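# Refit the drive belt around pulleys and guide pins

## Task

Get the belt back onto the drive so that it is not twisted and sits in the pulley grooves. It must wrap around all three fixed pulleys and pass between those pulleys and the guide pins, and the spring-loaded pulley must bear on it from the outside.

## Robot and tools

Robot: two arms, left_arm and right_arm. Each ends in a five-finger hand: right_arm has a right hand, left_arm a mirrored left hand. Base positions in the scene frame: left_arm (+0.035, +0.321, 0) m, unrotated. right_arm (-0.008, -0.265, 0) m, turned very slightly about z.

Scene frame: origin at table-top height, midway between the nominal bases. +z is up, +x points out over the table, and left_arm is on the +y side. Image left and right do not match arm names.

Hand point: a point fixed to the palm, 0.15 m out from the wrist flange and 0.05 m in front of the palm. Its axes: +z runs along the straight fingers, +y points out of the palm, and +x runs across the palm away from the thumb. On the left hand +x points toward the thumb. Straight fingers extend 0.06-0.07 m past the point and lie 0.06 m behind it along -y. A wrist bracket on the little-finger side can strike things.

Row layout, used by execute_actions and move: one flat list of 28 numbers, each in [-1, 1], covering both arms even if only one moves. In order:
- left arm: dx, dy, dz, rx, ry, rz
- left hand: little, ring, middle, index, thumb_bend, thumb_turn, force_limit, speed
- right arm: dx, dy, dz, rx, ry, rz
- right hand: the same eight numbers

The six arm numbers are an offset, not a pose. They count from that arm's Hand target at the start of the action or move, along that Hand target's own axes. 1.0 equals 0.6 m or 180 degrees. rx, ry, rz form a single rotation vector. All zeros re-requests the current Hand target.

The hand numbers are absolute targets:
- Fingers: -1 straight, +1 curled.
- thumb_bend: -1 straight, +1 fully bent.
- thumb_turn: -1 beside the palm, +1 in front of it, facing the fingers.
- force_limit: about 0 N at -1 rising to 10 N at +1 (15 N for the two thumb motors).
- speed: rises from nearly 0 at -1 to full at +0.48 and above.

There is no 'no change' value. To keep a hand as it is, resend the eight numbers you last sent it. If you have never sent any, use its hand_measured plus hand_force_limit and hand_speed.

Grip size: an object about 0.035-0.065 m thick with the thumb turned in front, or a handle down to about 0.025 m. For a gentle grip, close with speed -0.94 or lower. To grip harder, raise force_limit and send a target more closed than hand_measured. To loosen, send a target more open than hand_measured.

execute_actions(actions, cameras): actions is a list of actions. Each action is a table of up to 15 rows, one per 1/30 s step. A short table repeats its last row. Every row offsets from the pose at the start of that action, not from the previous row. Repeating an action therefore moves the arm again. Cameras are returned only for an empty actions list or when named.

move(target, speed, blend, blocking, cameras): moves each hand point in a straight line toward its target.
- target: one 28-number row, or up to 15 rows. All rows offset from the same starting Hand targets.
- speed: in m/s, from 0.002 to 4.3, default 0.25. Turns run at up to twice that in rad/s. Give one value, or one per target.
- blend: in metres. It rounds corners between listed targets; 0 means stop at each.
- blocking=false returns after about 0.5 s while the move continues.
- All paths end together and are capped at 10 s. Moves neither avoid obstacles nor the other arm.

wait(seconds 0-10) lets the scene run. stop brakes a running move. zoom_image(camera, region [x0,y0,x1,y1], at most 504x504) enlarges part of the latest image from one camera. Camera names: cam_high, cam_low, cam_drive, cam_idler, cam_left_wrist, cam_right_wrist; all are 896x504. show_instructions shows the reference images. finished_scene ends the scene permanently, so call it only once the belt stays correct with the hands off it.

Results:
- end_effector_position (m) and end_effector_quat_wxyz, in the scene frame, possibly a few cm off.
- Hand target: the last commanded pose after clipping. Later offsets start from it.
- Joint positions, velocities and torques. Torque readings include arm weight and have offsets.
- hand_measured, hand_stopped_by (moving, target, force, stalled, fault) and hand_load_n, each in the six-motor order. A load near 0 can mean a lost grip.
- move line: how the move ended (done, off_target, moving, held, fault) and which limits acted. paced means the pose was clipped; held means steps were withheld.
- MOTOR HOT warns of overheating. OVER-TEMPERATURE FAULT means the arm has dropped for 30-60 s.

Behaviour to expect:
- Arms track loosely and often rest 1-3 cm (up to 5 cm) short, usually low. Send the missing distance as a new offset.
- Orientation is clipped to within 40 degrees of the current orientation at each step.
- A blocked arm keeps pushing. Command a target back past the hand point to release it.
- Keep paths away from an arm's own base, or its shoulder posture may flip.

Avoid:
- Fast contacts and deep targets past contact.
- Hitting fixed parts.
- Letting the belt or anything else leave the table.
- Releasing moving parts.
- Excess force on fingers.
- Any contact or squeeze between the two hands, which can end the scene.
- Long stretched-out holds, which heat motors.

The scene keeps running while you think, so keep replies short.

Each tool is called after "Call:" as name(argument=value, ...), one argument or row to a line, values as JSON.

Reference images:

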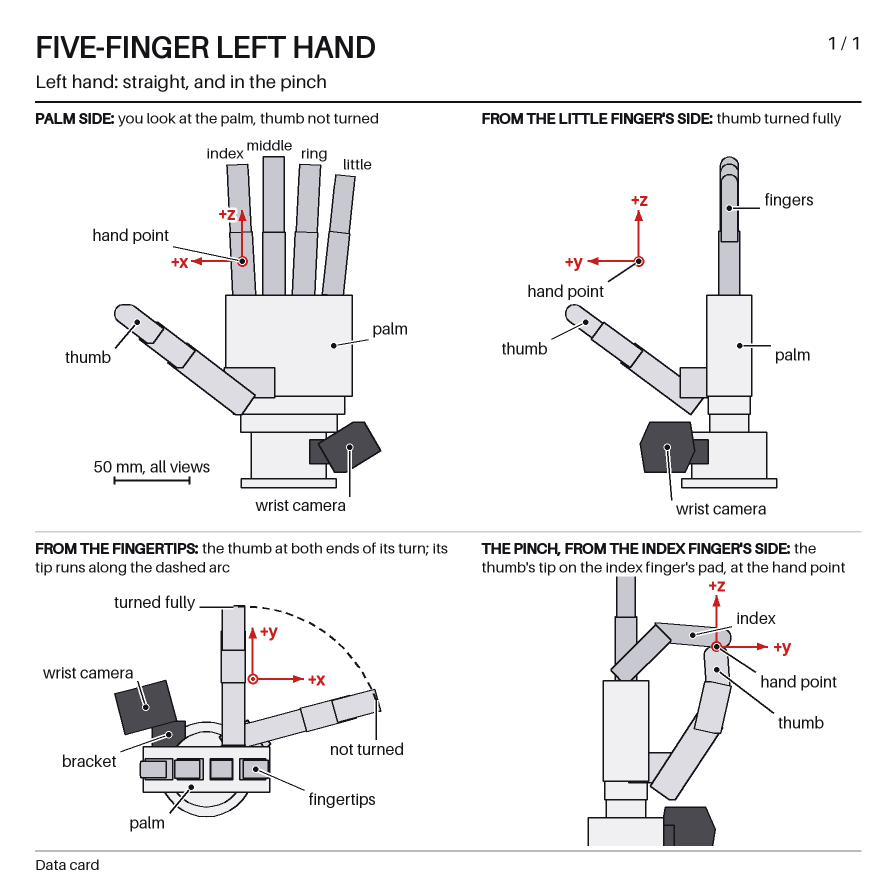

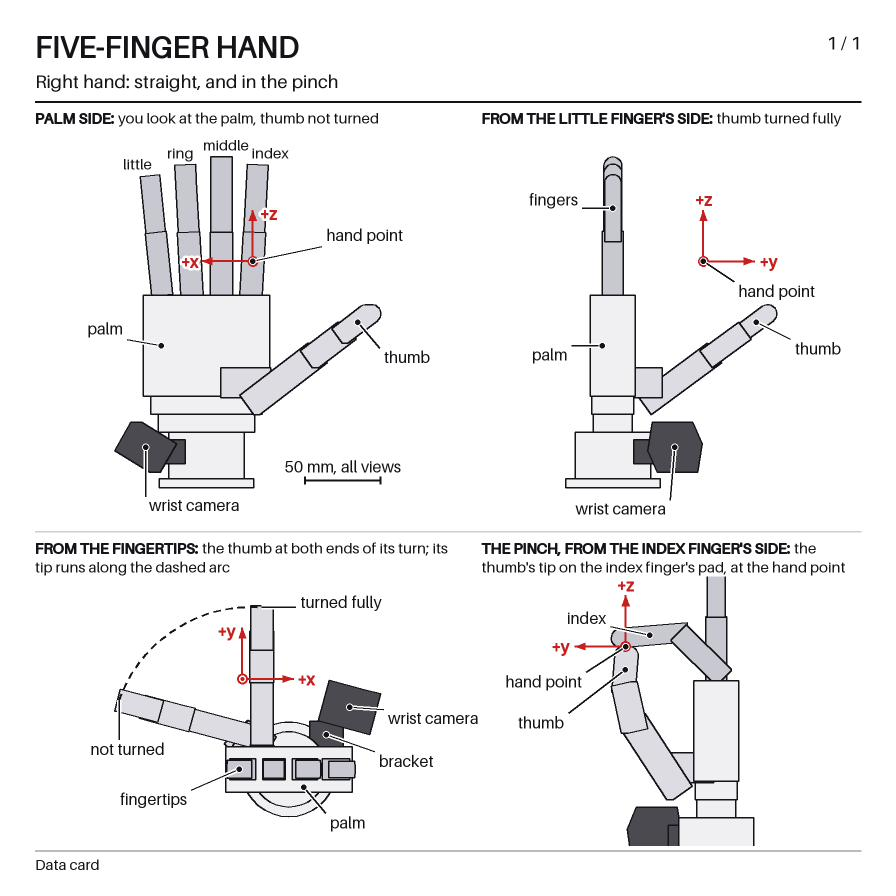

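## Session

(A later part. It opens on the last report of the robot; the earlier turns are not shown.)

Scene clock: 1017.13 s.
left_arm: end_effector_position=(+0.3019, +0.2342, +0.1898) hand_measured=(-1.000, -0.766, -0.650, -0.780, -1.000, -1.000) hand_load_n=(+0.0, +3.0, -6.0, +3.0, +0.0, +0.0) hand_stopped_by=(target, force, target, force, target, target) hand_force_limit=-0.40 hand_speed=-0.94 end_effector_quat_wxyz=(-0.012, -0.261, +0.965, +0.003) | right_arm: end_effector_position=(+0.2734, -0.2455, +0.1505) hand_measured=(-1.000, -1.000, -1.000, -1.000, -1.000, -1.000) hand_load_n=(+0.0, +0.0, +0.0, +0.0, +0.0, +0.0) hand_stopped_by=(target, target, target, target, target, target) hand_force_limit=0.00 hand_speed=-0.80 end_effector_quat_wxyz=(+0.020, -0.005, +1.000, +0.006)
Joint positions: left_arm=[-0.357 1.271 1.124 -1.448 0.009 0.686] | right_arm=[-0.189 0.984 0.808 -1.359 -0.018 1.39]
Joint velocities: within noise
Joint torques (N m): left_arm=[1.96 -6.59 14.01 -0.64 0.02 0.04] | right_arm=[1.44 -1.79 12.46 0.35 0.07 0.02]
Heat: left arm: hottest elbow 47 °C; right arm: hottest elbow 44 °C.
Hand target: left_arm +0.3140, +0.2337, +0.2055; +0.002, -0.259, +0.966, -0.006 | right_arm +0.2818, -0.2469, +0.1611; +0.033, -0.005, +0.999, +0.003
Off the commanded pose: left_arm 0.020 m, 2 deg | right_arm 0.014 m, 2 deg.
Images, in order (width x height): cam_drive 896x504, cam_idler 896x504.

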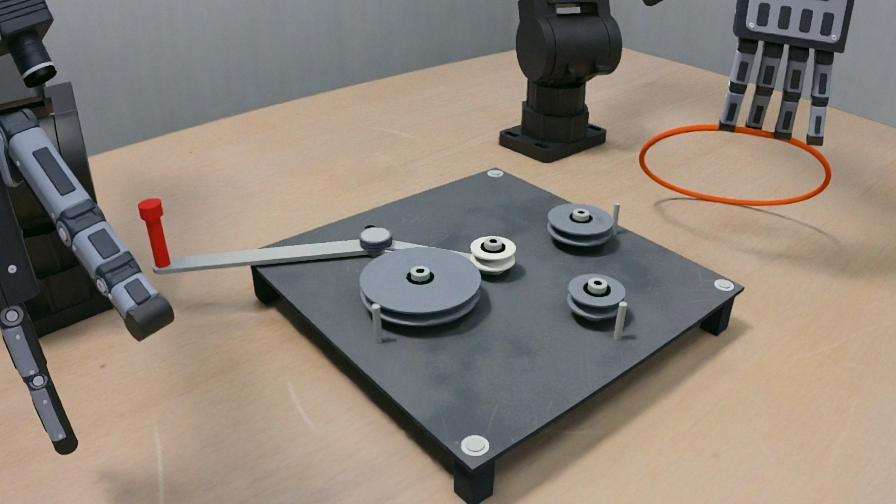

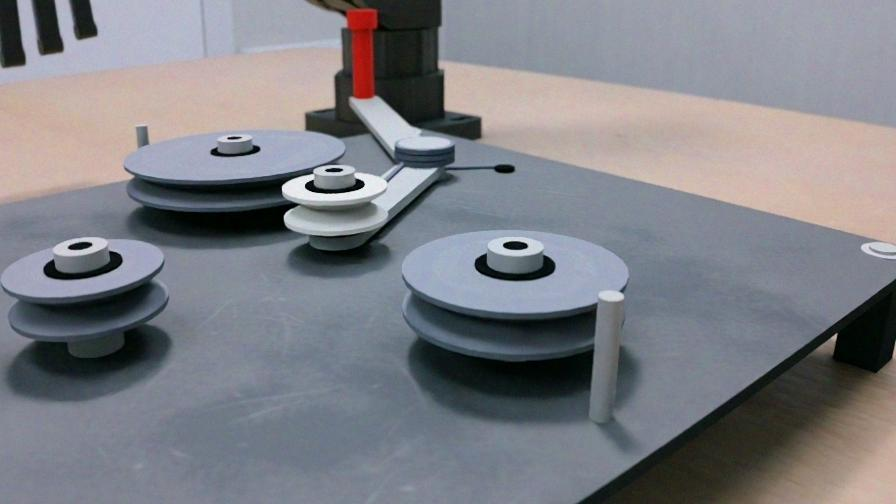

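Call:
move(
  target=[0.1555, -0.029, -0.2742, 0,0,0.211, -1,-0.55,-0.65,-0.55,-1,-1,-0.4,-0.94, 0,0,0,0,0,0,-1,-1,-1,-1,-1,-1,0,-0.8],
  speed=0.12,
  cameras=["cam_left_wrist","cam_low","cam_idler","cam_drive"],
)

Scene clock: 1109.93 s.
left_arm: end_effector_position=(+0.2397, +0.1765, +0.3525) hand_measured=(-1.000, -0.766, -0.650, -0.780, -1.000, -1.000) hand_load_n=(+0.0, +0.0, +0.0, +0.0, +0.0, +0.0) hand_stopped_by=(target, force, target, force, target, target) hand_force_limit=-0.40 hand_speed=-0.94 end_effector_quat_wxyz=(+0.101, +0.054, +0.991, -0.071) | right_arm: end_effector_position=(+0.2734, -0.2455, +0.1505) hand_measured=(-1.000, -1.000, -1.000, -1.000, -1.000, -1.000) hand_load_n=(+0.0, +0.0, +0.0, +0.5, +0.0, +0.0) hand_stopped_by=(target, target, target, target, target, target) hand_force_limit=0.00 hand_speed=-0.80 end_effector_quat_wxyz=(+0.020, -0.005, +1.000, +0.006)
Joint positions: left_arm=[-0.749 1.029 1.395 -1.69 -0.02 0.934] | right_arm=[-0.189 0.984 0.808 -1.359 -0.018 1.39]
Joint torques (N m): left_arm=[0.44 -2.61 13.85 -0.02 -0.06 0.09] | right_arm=[0.67 -0.97 12.59 0.29 0.06 0.01]
Heat: left arm: hottest elbow 48 °C; right arm: hottest elbow 45 °C.
Hand target: left_arm +0.2408, +0.1737, +0.3703; +0.003, +0.070, +0.998, -0.005 | right_arm +0.2818, -0.2469, +0.1611; +0.033, -0.005, +0.999, +0.003
Off the commanded pose: left_arm 0.018 m, 14 deg | right_arm 0.014 m, 2 deg.
joint sent to its limit (left arm) — joint 4 (wrist pitch), lower limit. The joint targets are off in orientation, not in position.
move: off_target (left_arm, right_arm)
camera_calibration:
cam_left_wrist: T_world_to_cam=[[-0.322747, -0.942155, 0.0904404, 0.208329], [-0.894478, 0.334855, 0.296278, 0.0530912], [-0.309424, 0.0147259, -0.95081, 0.521662], [0, 0, 0, 1]] pos_world=[0.276141, 0.170819, 0.46143]
Images, in order (width x height): cam_low 896x504, cam_drive 896x504, cam_idler 896x504, cam_left_wrist 896x504.

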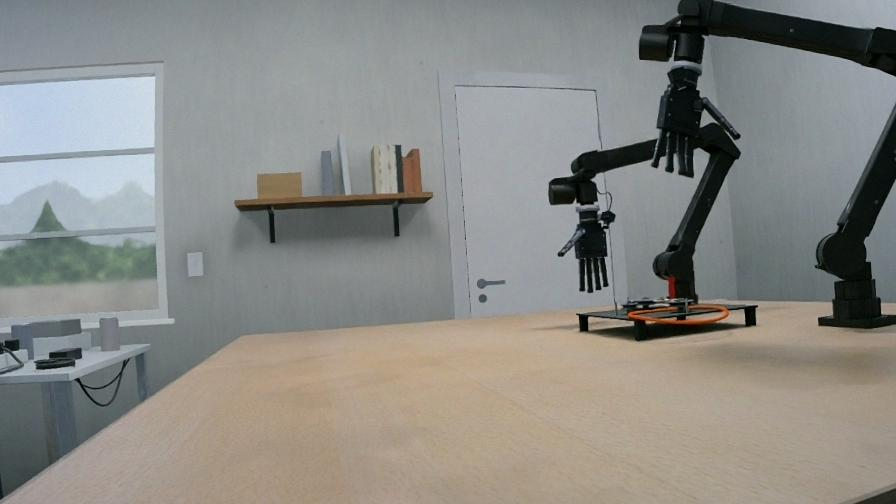

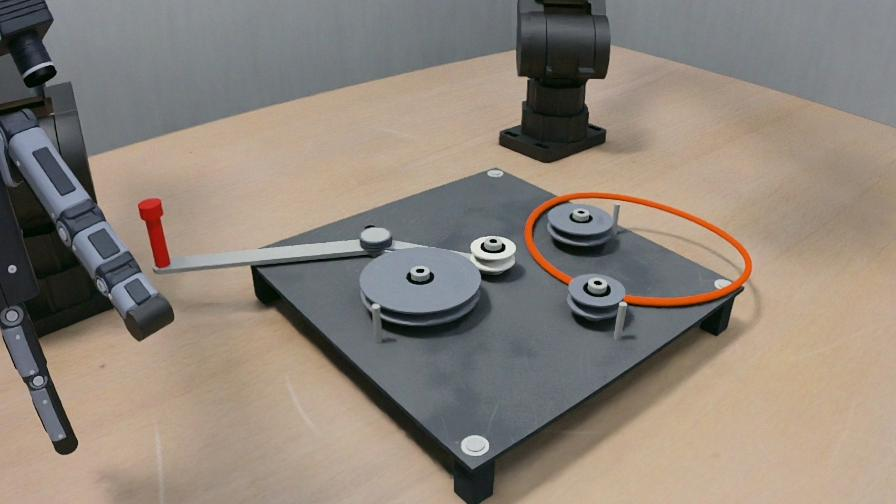

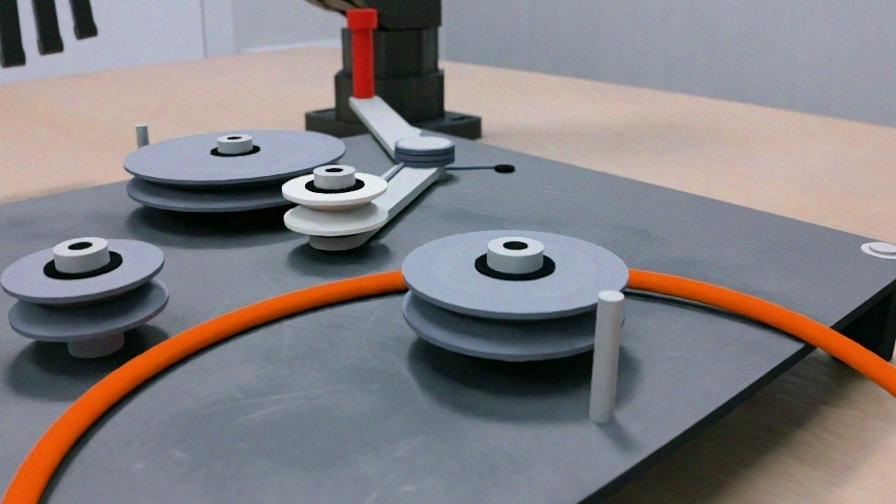

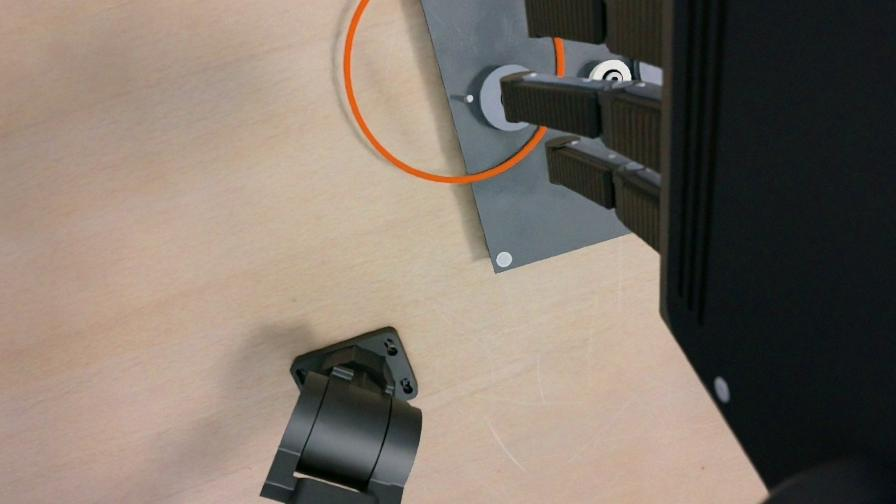

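Call:
zoom_image(
  camera="cam_drive",
  region=[500, 160, 780, 350],
)

Call:
zoom_image(
  camera="cam_low",
  region=[570, 280, 770, 350],
)

Call:
zoom_image(
  camera="cam_left_wrist",
  region=[320, 0, 660, 280],
)

Scaled by 1.800 from the camera's 896x504 image, which has a finer 1280x720 frame.

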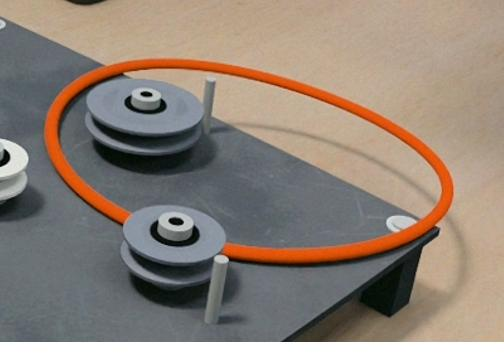

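Scaled by 2.520 from the camera's 896x504 image, which has a finer 1280x720 frame.

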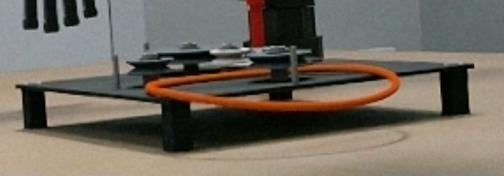

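Scaled by 1.482 from the camera's 896x504 image, which has a finer 1280x720 frame.

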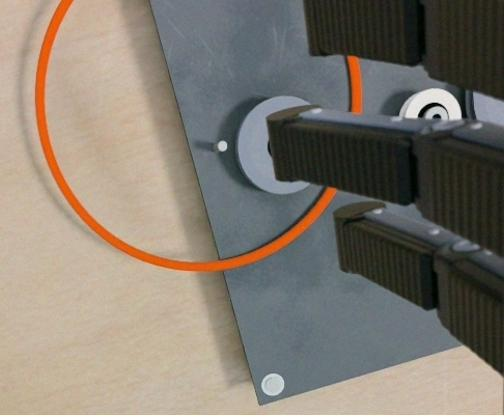

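Call:
move(
  target=[-0.168, -0.0078, 0.3338, 0,0,-0.861, -1,-1,-0.45,-1,-1,-1,-0.4,0.0, 0,0,0,0,0,0,-1,-1,-1,-1,-1,-1,0,-0.8],
  speed=0.25,
  cameras=["cam_left_wrist","cam_low","cam_drive"],
)

Scene clock: 1210.07 s.
left_arm: end_effector_position=(+0.3362, +0.1520, +0.1763) hand_measured=(-1.000, -1.000, -0.450, -1.000, -1.000, -1.000) hand_load_n=(+0.0, +0.0, +0.0, +0.0, +0.0, +0.0) hand_stopped_by=(target, target, target, target, target, target) hand_force_limit=-0.40 hand_speed=0.00 end_effector_quat_wxyz=(+0.004, +0.955, -0.295, +0.006) | right_arm: end_effector_position=(+0.2734, -0.2455, +0.1505) hand_measured=(-1.000, -1.000, -1.000, -1.000, -1.000, -1.000) hand_load_n=(+0.0, +0.0, +0.0, +0.0, +0.0, +0.0) hand_stopped_by=(target, target, target, target, target, target) hand_force_limit=0.00 hand_speed=-0.80 end_effector_quat_wxyz=(+0.020, -0.005, +1.000, +0.006)
Joint positions: left_arm=[-0.312 1.195 1.027 -1.391 0.007 -1.284] | right_arm=[-0.189 0.984 0.808 -1.359 -0.018 1.39]
Joint torques (N m): left_arm=[1.85 -4.54 9.59 0.7 0.2 -0.2] | right_arm=[1.55 -1.26 12.63 0.32 0.05 0.01]
Heat: left arm: hottest elbow 45 °C; right arm: hottest elbow 45 °C.
Hand target: left_arm +0.3412, +0.1529, +0.1709; +0.004, +0.959, -0.284, +0.005 | right_arm +0.2818, -0.2469, +0.1611; +0.033, -0.005, +0.999, +0.003
Off the commanded pose: left_arm 0.007 m, 1 deg | right_arm 0.014 m, 2 deg.
move: off_target (right_arm)
camera_calibration:
cam_left_wrist: T_world_to_cam=[[0.723389, 0.690413, 0.00624897, -0.352671], [0.58667, -0.619412, 0.521678, -0.192778], [0.364044, -0.37371, -0.85312, 0.19977], [0, 0, 0, 1]] pos_world=[0.29549, 0.198736, 0.273199]
Images, in order (width x height): cam_low 896x504, cam_drive 896x504, cam_left_wrist 896x504.

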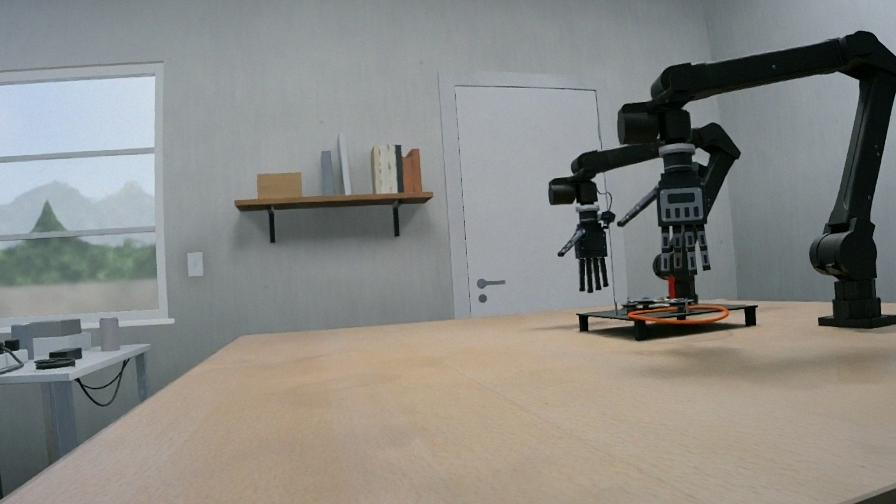

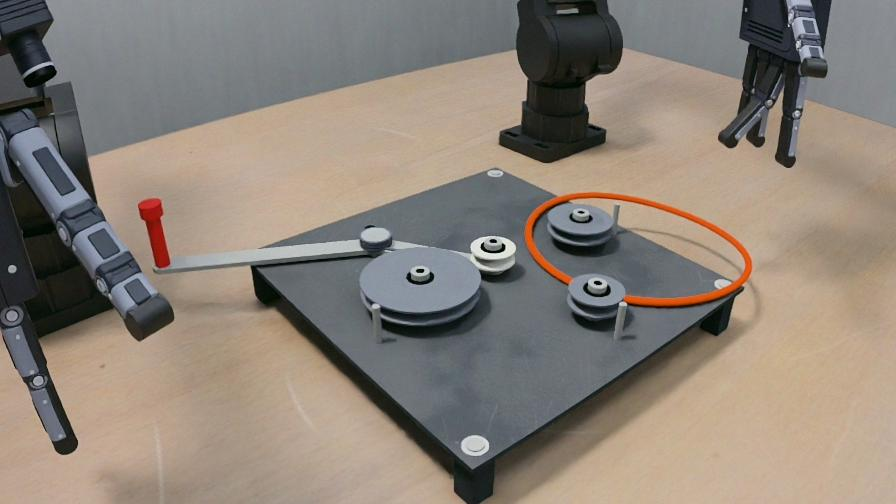

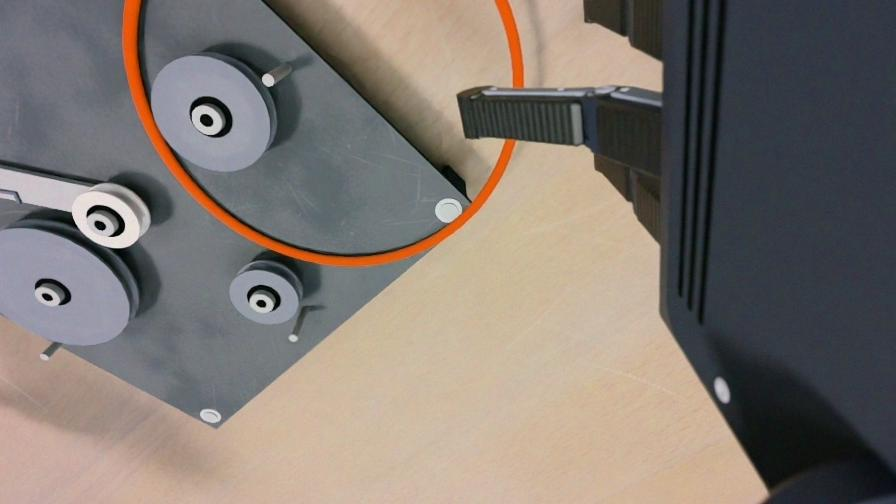

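Call:
move(
  target=[-0.001,0.001,0.075,0,0,0,-1,-1,-0.45,-1,-1,-1,-0.4,0.0,0,0,0,0,0,0,-1,-1,-1,-1,-1,-1,0,-0.8],
  speed=0.12,
  cameras=["cam_left_wrist","cam_low"],
)

Scene clock: 1242.37 s.
left_arm: end_effector_position=(+0.3363, +0.1520, +0.1301) hand_measured=(-1.000, -1.000, -0.450, -1.000, -1.000, -1.000) hand_load_n=(+0.0, +0.0, +0.0, +0.0, +0.0, +0.0) hand_stopped_by=(target, target, target, target, target, target) hand_force_limit=-0.40 hand_speed=0.00 end_effector_quat_wxyz=(+0.004, +0.956, -0.294, +0.004) | right_arm: end_effector_position=(+0.2734, -0.2455, +0.1505) hand_measured=(-1.000, -1.000, -1.000, -1.000, -1.000, -1.000) hand_load_n=(+0.0, +0.0, +0.0, +0.0, +0.0, +0.5) hand_stopped_by=(target, target, target, target, target, target) hand_force_limit=0.00 hand_speed=-0.80 end_effector_quat_wxyz=(+0.020, -0.005, +1.000, +0.006)
Joint positions: left_arm=[-0.312 1.228 0.929 -1.264 0.007 -1.287] | right_arm=[-0.189 0.984 0.808 -1.359 -0.018 1.39]
Joint torques (N m): left_arm=[1.61 -4.84 9.46 0.69 0.21 -0.21] | right_arm=[0.09 -1.79 12.6 0.16 0.07 0.04]
Heat: left arm: hottest elbow 44 °C; right arm: hottest elbow 45 °C.
Hand target: left_arm +0.3407, +0.1523, +0.1258; +0.004, +0.959, -0.284, +0.004 | right_arm +0.2818, -0.2469, +0.1611; +0.033, -0.005, +0.999, +0.003
Off the commanded pose: left_arm 0.006 m, 1 deg | right_arm 0.014 m, 2 deg.
move: off_target (right_arm)
camera_calibration:
cam_left_wrist: T_world_to_cam=[[0.721256, 0.692653, 0.00462862, -0.351908], [0.590296, -0.618141, 0.519088, -0.169777], [0.362409, -0.371663, -0.854708, 0.160695], [0, 0, 0, 1]] pos_world=[0.295797, 0.198529, 0.227105]
Images, in order (width x height): cam_low 896x504, cam_left_wrist 896x504.

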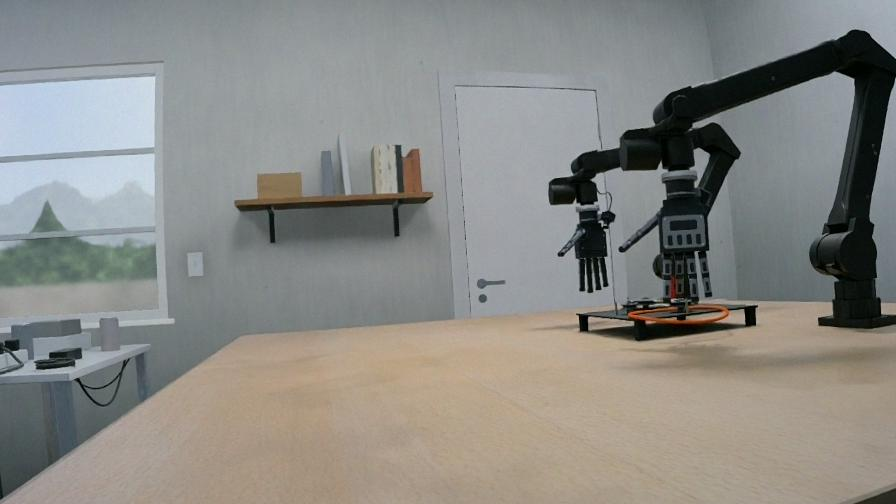

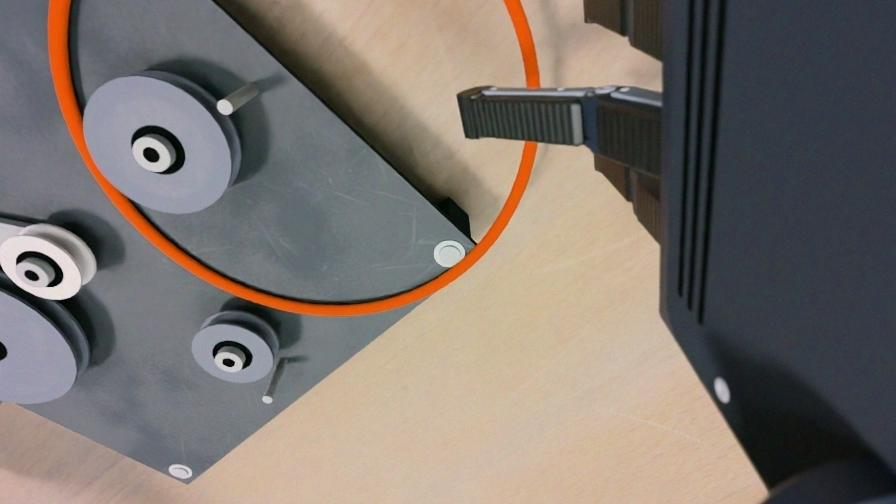

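Call:
move(
  target=[0,0,0.04,0,0,0,-1,-1,-0.45,-1,-1,-1,-0.4,0.0,0,0,0,0,0,0,-1,-1,-1,-1,-1,-1,0,-0.8],
  speed=0.08,
  cameras=["cam_left_wrist","cam_low"],
)

Call:
zoom_image(
  camera="cam_low",
  region=[640, 280, 800, 370],
)

Scene clock: 1246.47 s.
left_arm: end_effector_position=(+0.3372, +0.1517, +0.1068) hand_measured=(-1.000, -1.000, -0.450, -1.000, -1.000, -1.000) hand_load_n=(+0.0, +0.0, +0.0, +0.0, +0.0, +0.0) hand_stopped_by=(target, target, target, target, target, target) hand_force_limit=-0.40 hand_speed=0.00 end_effector_quat_wxyz=(+0.004, +0.956, -0.293, +0.005) | right_arm: end_effector_position=(+0.2734, -0.2455, +0.1505) hand_measured=(-1.000, -1.000, -1.000, -1.000, -1.000, -1.000) hand_load_n=(+0.0, +0.0, +0.0, +0.0, +0.0, +0.0) hand_stopped_by=(target, target, target, target, target, target) hand_force_limit=0.00 hand_speed=-0.80 end_effector_quat_wxyz=(+0.020, -0.005, +1.000, +0.006)
Joint positions: left_arm=[-0.312 1.251 0.884 -1.194 0.007 -1.287] | right_arm=[-0.189 0.984 0.808 -1.359 -0.018 1.39]
Joint torques (N m): left_arm=[1.61 -4.84 9.18 0.69 0.2 -0.21] | right_arm=[1.2 -2.02 12.72 0.38 0.06 0.02]
Heat: left arm: hottest elbow 43 °C; right arm: hottest elbow 45 °C.
Hand target: left_arm +0.3409, +0.1520, +0.1018; +0.004, +0.959, -0.284, +0.004 | right_arm +0.2818, -0.2469, +0.1611; +0.033, -0.005, +0.999, +0.003
Off the commanded pose: left_arm 0.006 m, 1 deg | right_arm 0.014 m, 2 deg.
move: off_target (right_arm)
camera_calibration:
cam_left_wrist: T_world_to_cam=[[0.72099, 0.692923, 0.00568729, -0.352285], [0.589401, -0.61755, 0.520805, -0.158478], [0.36439, -0.372143, -0.853656, 0.139707], [0, 0, 0, 1]] pos_world=[0.296494, 0.198229, 0.203801]
Images, in order (width x height): cam_low 896x504, cam_left_wrist 896x504.

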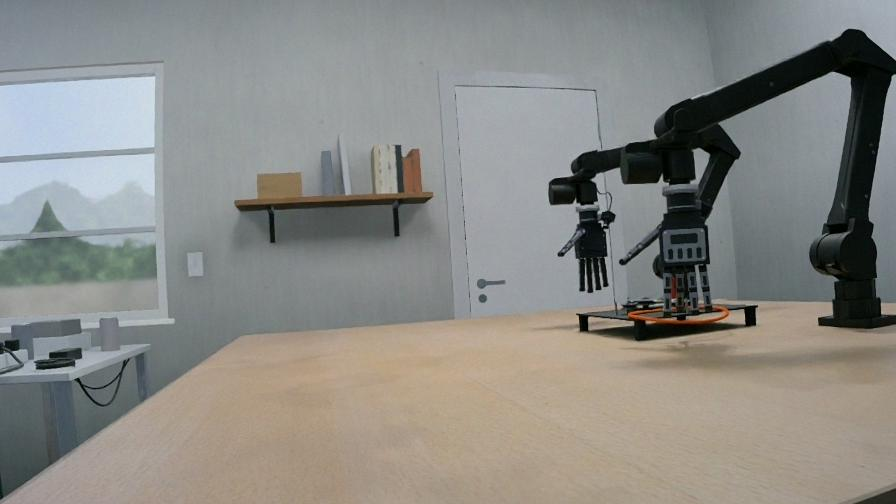

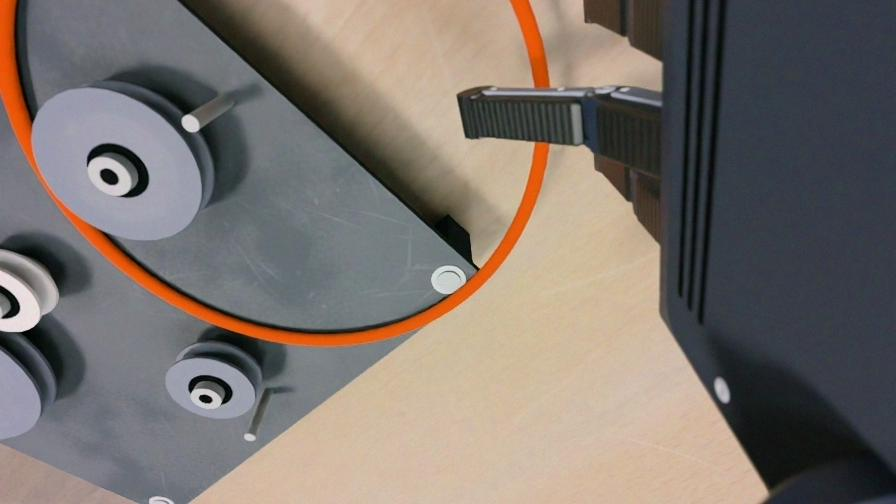

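Scaled by 3.150 from the camera's 896x504 image, which has a finer 1280x720 frame.

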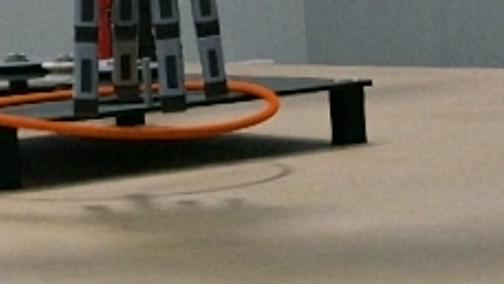

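Call:
move(
  target=[0,0,0.037,0,0,0,-1,-1,-0.45,-1,-1,-1,-0.4,0.0,0,0,0,0,0,0,-1,-1,-1,-1,-1,-1,0,-0.8],
  speed=0.06,
  cameras=["cam_left_wrist","cam_low"],
)

Call:
zoom_image(
  camera="cam_low",
  region=[640, 280, 800, 370],
)

Scene clock: 1251.30 s.
left_arm: end_effector_position=(+0.3379, +0.1515, +0.0848) hand_measured=(-1.000, -1.000, -0.450, -1.000, -1.000, -1.000) hand_load_n=(+0.0, +0.0, +0.0, +0.0, +0.0, +0.0) hand_stopped_by=(target, target, target, target, target, target) hand_force_limit=-0.40 hand_speed=0.00 end_effector_quat_wxyz=(+0.004, +0.956, -0.293, +0.006) | right_arm: end_effector_position=(+0.2734, -0.2455, +0.1505) hand_measured=(-1.000, -1.000, -1.000, -1.000, -1.000, -1.000) hand_load_n=(+0.0, +0.0, +0.0, +0.0, +0.0, +0.0) hand_stopped_by=(target, target, target, target, target, target) hand_force_limit=0.00 hand_speed=-0.80 end_effector_quat_wxyz=(+0.020, -0.005, +1.000, +0.006)
Joint positions: left_arm=[-0.312 1.278 0.845 -1.126 0.007 -1.288] | right_arm=[-0.189 0.984 0.808 -1.359 -0.018 1.39]
Joint torques (N m): left_arm=[1.55 -4.95 8.94 0.69 0.21 -0.21] | right_arm=[0.44 -1.96 12.52 0.36 0.07 0.01]
Heat: left arm: hottest elbow 43 °C; right arm: hottest elbow 45 °C.
Hand target: left_arm +0.3410, +0.1517, +0.0796; +0.004, +0.959, -0.284, +0.005 | right_arm +0.2818, -0.2469, +0.1611; +0.033, -0.005, +0.999, +0.003
Off the commanded pose: left_arm 0.006 m, 1 deg | right_arm 0.014 m, 2 deg.
move: off_target (right_arm)
camera_calibration:
cam_left_wrist: T_world_to_cam=[[0.720438, 0.693493, 0.00604682, -0.352395], [0.58951, -0.61696, 0.521381, -0.14764], [0.365305, -0.372058, -0.853302, 0.12023], [0, 0, 0, 1]] pos_world=[0.296993, 0.198028, 0.1817]
Images, in order (width x height): cam_low 896x504, cam_left_wrist 896x504.

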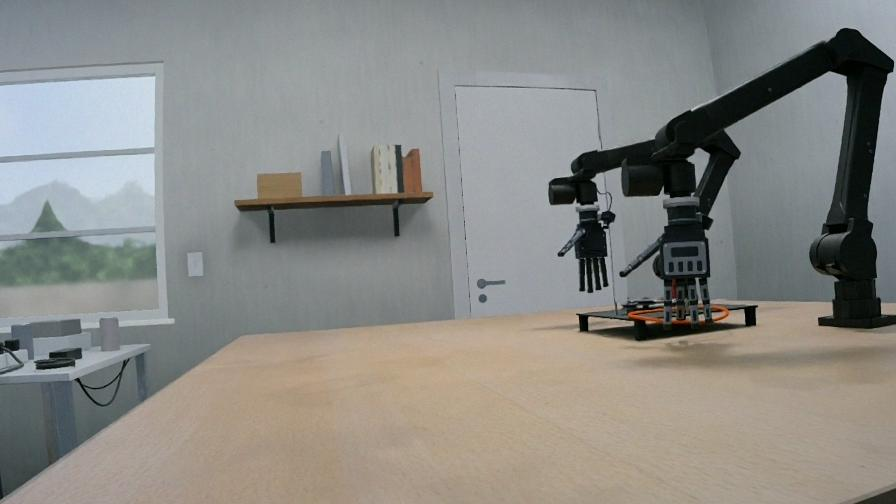

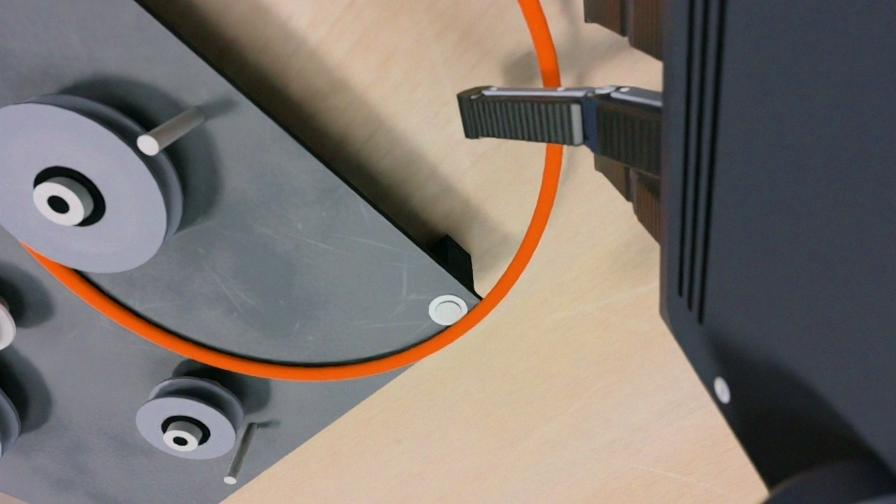

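Scaled by 3.150 from the camera's 896x504 image, which has a finer 1280x720 frame.

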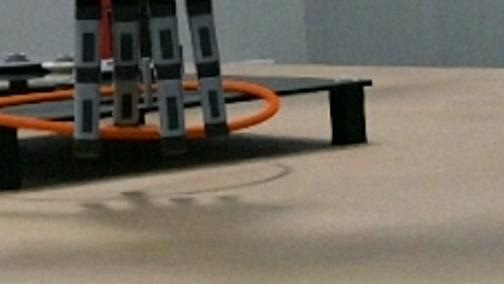

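Call:
move(
  target=[0,0,0.0083,0,0,0,-1,-1,-0.45,-1,-1,-1,-0.4,0.0,0,0,0,0,0,0,-1,-1,-1,-1,-1,-1,0,-0.8],
  speed=0.06,
  cameras=[],
)

Call:
move(
  target=[0,0,0,0,0,0,-1,-0.5,-0.45,-0.5,-1,-1,-0.35,-0.93,0,0,0,0,0,0,-1,-1,-1,-1,-1,-1,0,-0.8],
  cameras=["cam_left_wrist","cam_low"],
)

Call:
zoom_image(
  camera="cam_low",
  region=[640, 280, 800, 370],
)

Scene clock: 1259.43 s.
left_arm: end_effector_position=(+0.3384, +0.1514, +0.0805) hand_measured=(-1.000, -1.000, -0.450, -1.000, -1.000, -1.000) hand_load_n=(+0.0, +0.0, +0.0, +0.0, +0.0, +0.0) hand_stopped_by=(target, target, target, target, target, target) hand_force_limit=-0.40 hand_speed=0.00 end_effector_quat_wxyz=(+0.004, +0.956, -0.293, +0.007) | right_arm: end_effector_position=(+0.2734, -0.2455, +0.1505) hand_measured=(-1.000, -1.000, -1.000, -1.000, -1.000, -1.000) hand_load_n=(+0.0, +0.0, +0.0, +0.0, +0.0, +0.0) hand_stopped_by=(target, target, target, target, target, target) hand_force_limit=0.00 hand_speed=-0.80 end_effector_quat_wxyz=(+0.020, -0.005, +1.000, +0.006)
Joint positions: left_arm=[-0.312 1.284 0.837 -1.111 0.007 -1.288] | right_arm=[-0.189 0.984 0.808 -1.359 -0.018 1.39]
Joint torques (N m): left_arm=[1.55 -4.95 8.83 0.75 0.2 -0.21] | right_arm=[1.2 -0.85 12.55 0.17 0.07 0]
Heat: left arm: hottest elbow 42 °C; right arm: hottest elbow 45 °C.
Hand target: left_arm +0.3412, +0.1517, +0.0747; +0.004, +0.959, -0.284, +0.005 | right_arm +0.2818, -0.2469, +0.1611; +0.033, -0.005, +0.999, +0.003
Off the commanded pose: left_arm 0.006 m, 1 deg | right_arm 0.014 m, 2 deg.
move: off_target (right_arm)
No camera images: "cameras" was empty.

Scene clock: 1261.50 s.
left_arm: end_effector_position=(+0.3384, +0.1514, +0.0805) hand_measured=(-1.000, -0.648, -0.450, -0.660, -1.000, -1.000) hand_load_n=(+0.0, +3.5, -6.5, +3.0, +0.0, +0.0) hand_stopped_by=(target, force, target, force, target, target) hand_force_limit=-0.35 hand_speed=-0.93 end_effector_quat_wxyz=(+0.004, +0.956, -0.293, +0.007) | right_arm: end_effector_position=(+0.2734, -0.2455, +0.1505) hand_measured=(-1.000, -1.000, -1.000, -1.000, -1.000, -1.000) hand_load_n=(+0.0, +0.0, +0.0, +0.0, +0.0, +0.0) hand_stopped_by=(target, target, target, target, target, target) hand_force_limit=0.00 hand_speed=-0.80 end_effector_quat_wxyz=(+0.020, -0.005, +1.000, +0.006)
Joint positions: left_arm=[-0.312 1.284 0.837 -1.111 0.007 -1.288] | right_arm=[-0.189 0.984 0.808 -1.359 -0.018 1.39]
Joint torques (N m): left_arm=[1.55 -4.89 8.84 0.72 0.21 -0.21] | right_arm=[0.97 -1.61 12.49 0.31 0.1 -0.01]
Heat: left arm: hottest elbow 42 °C; right arm: hottest elbow 45 °C.
Hand target: left_arm +0.3411, +0.1517, +0.0747; +0.004, +0.959, -0.284, +0.005 | right_arm +0.2818, -0.2469, +0.1611; +0.033, -0.005, +0.999, +0.003
Off the commanded pose: left_arm 0.006 m, 1 deg | right_arm 0.014 m, 2 deg.
move: off_target (right_arm)
camera_calibration:
cam_left_wrist: T_world_to_cam=[[0.720465, 0.693456, 0.00694092, -0.352745], [0.588554, -0.616709, 0.522756, -0.145648], [0.366789, -0.372543, -0.852454, 0.115795], [0, 0, 0, 1]] pos_world=[0.29739, 0.197929, 0.177297]
Images, in order (width x height): cam_low 896x504, cam_left_wrist 896x504.

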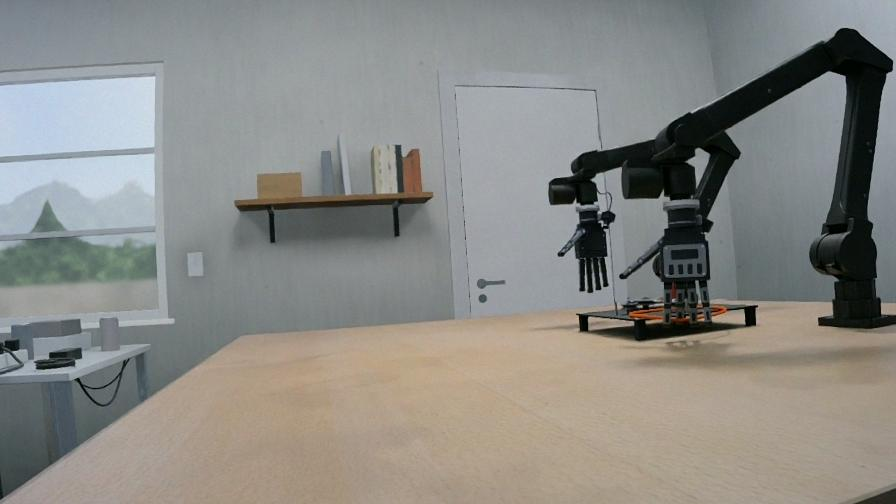

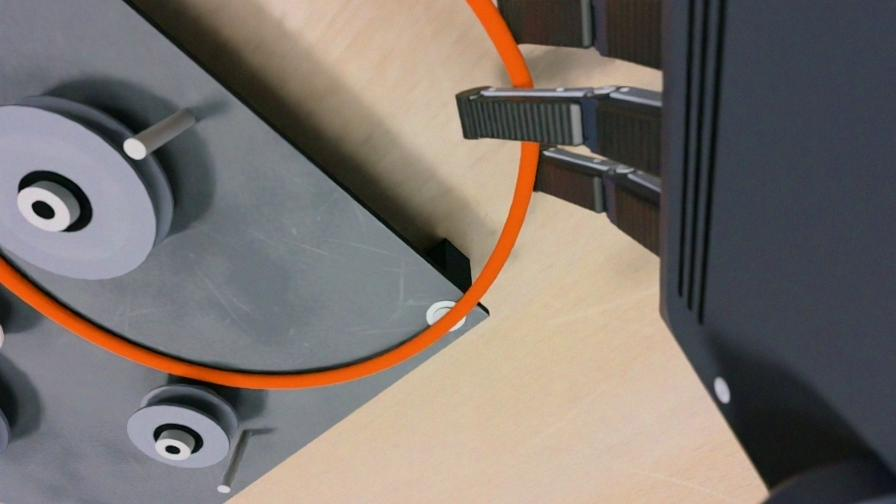

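Scaled by 3.150 from the camera's 896x504 image, which has a finer 1280x720 frame.

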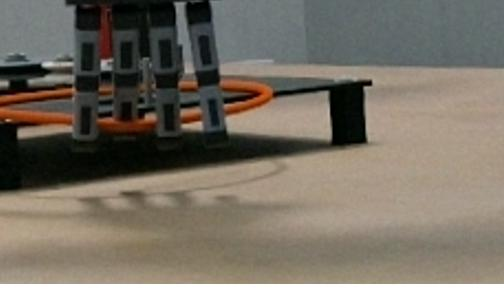

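Call:
move(
  target=[0,0,-0.08,0,0,0,-1,-0.5,-0.45,-0.5,-1,-1,-0.35,-0.93,0,0,0,0,0,0,-1,-1,-1,-1,-1,-1,0,-0.8],
  speed=0.04,
  cameras=["cam_left_wrist","cam_low","cam_idler"],
)

Call:
zoom_image(
  camera="cam_low",
  region=[640, 280, 800, 370],
)

Scene clock: 1266.20 s.
left_arm: end_effector_position=(+0.3251, +0.1556, +0.1043) hand_measured=(-1.000, -0.648, -0.450, -0.660, -1.000, -1.000) hand_load_n=(+0.0, +3.5, -6.0, +3.5, +0.0, +0.0) hand_stopped_by=(target, force, target, force, target, target) hand_force_limit=-0.35 hand_speed=-0.93 end_effector_quat_wxyz=(+0.003, +0.956, -0.293, -0.014) | right_arm: end_effector_position=(+0.2734, -0.2455, +0.1505) hand_measured=(-1.000, -1.000, -1.000, -1.000, -1.000, -1.000) hand_load_n=(+0.0, +0.0, +0.0, +0.0, +0.0, +0.5) hand_stopped_by=(target, target, target, target, target, target) hand_force_limit=0.00 hand_speed=-0.80 end_effector_quat_wxyz=(+0.020, -0.005, +1.000, +0.006)
Joint positions: left_arm=[-0.312 1.246 0.874 -1.226 0.007 -1.288] | right_arm=[-0.189 0.984 0.808 -1.359 -0.018 1.39]
Joint torques (N m): left_arm=[1.67 -6.07 13.37 -0.59 0.22 -0.2] | right_arm=[0.79 -1.55 12.6 0.17 0.14 0.03]
Heat: left arm: hottest elbow 43 °C; right arm: hottest elbow 45 °C.
Hand target: left_arm +0.3408, +0.1522, +0.1227; +0.004, +0.959, -0.284, +0.005 | right_arm +0.2818, -0.2469, +0.1611; +0.033, -0.005, +0.999, +0.003
Off the commanded pose: left_arm 0.024 m, 2 deg | right_arm 0.014 m, 2 deg.
move: off_target (left_arm, right_arm)
camera_calibration:
cam_left_wrist: T_world_to_cam=[[0.720343, 0.693507, -0.0124505, -0.344227], [0.608285, -0.622994, 0.491801, -0.149907], [0.333311, -0.361839, -0.870618, 0.153594], [0, 0, 0, 1]] pos_world=[0.287953, 0.200909, 0.20316]
Images, in order (width x height): cam_low 896x504, cam_idler 896x504, cam_left_wrist 896x504.

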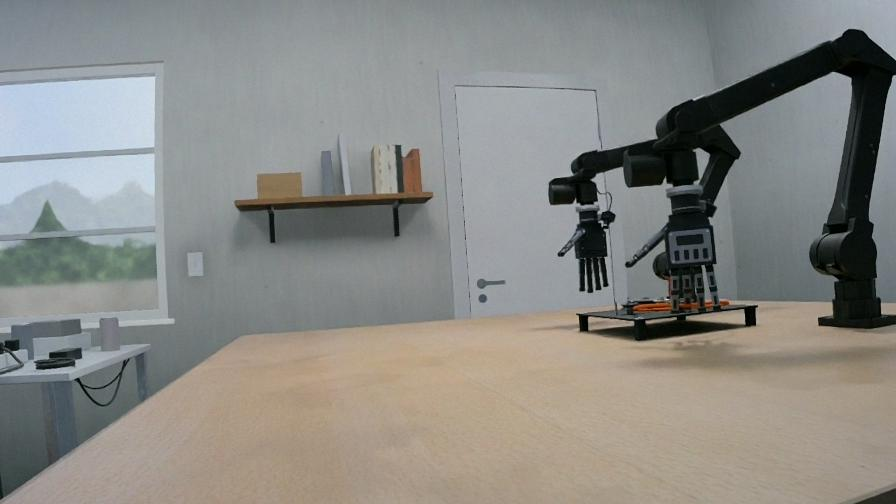

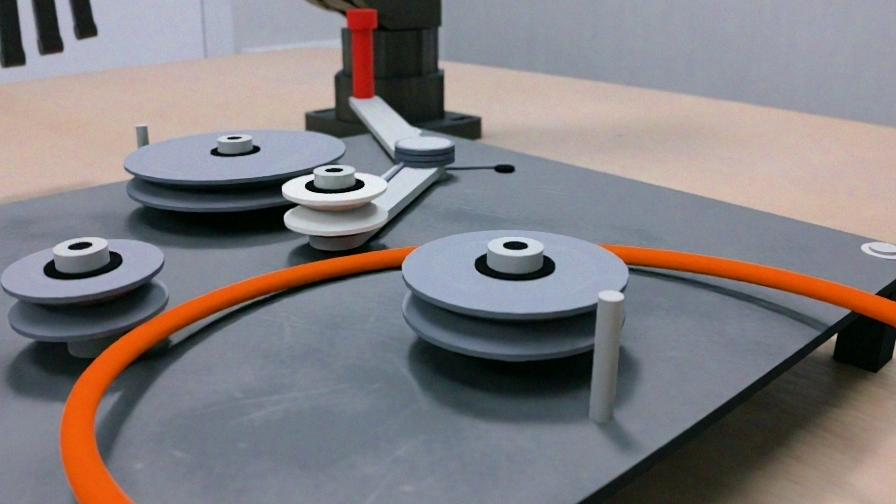

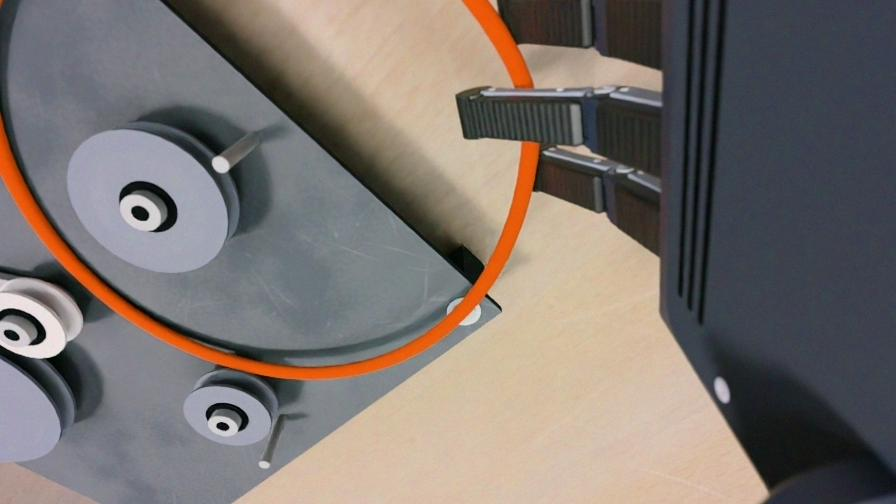

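Scaled by 3.150 from the camera's 896x504 image, which has a finer 1280x720 frame.

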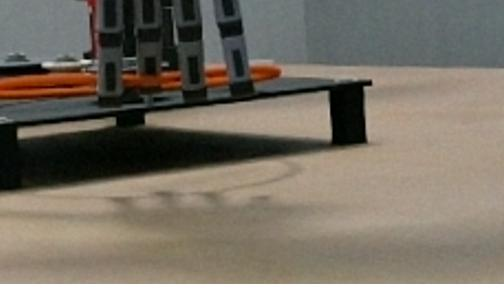

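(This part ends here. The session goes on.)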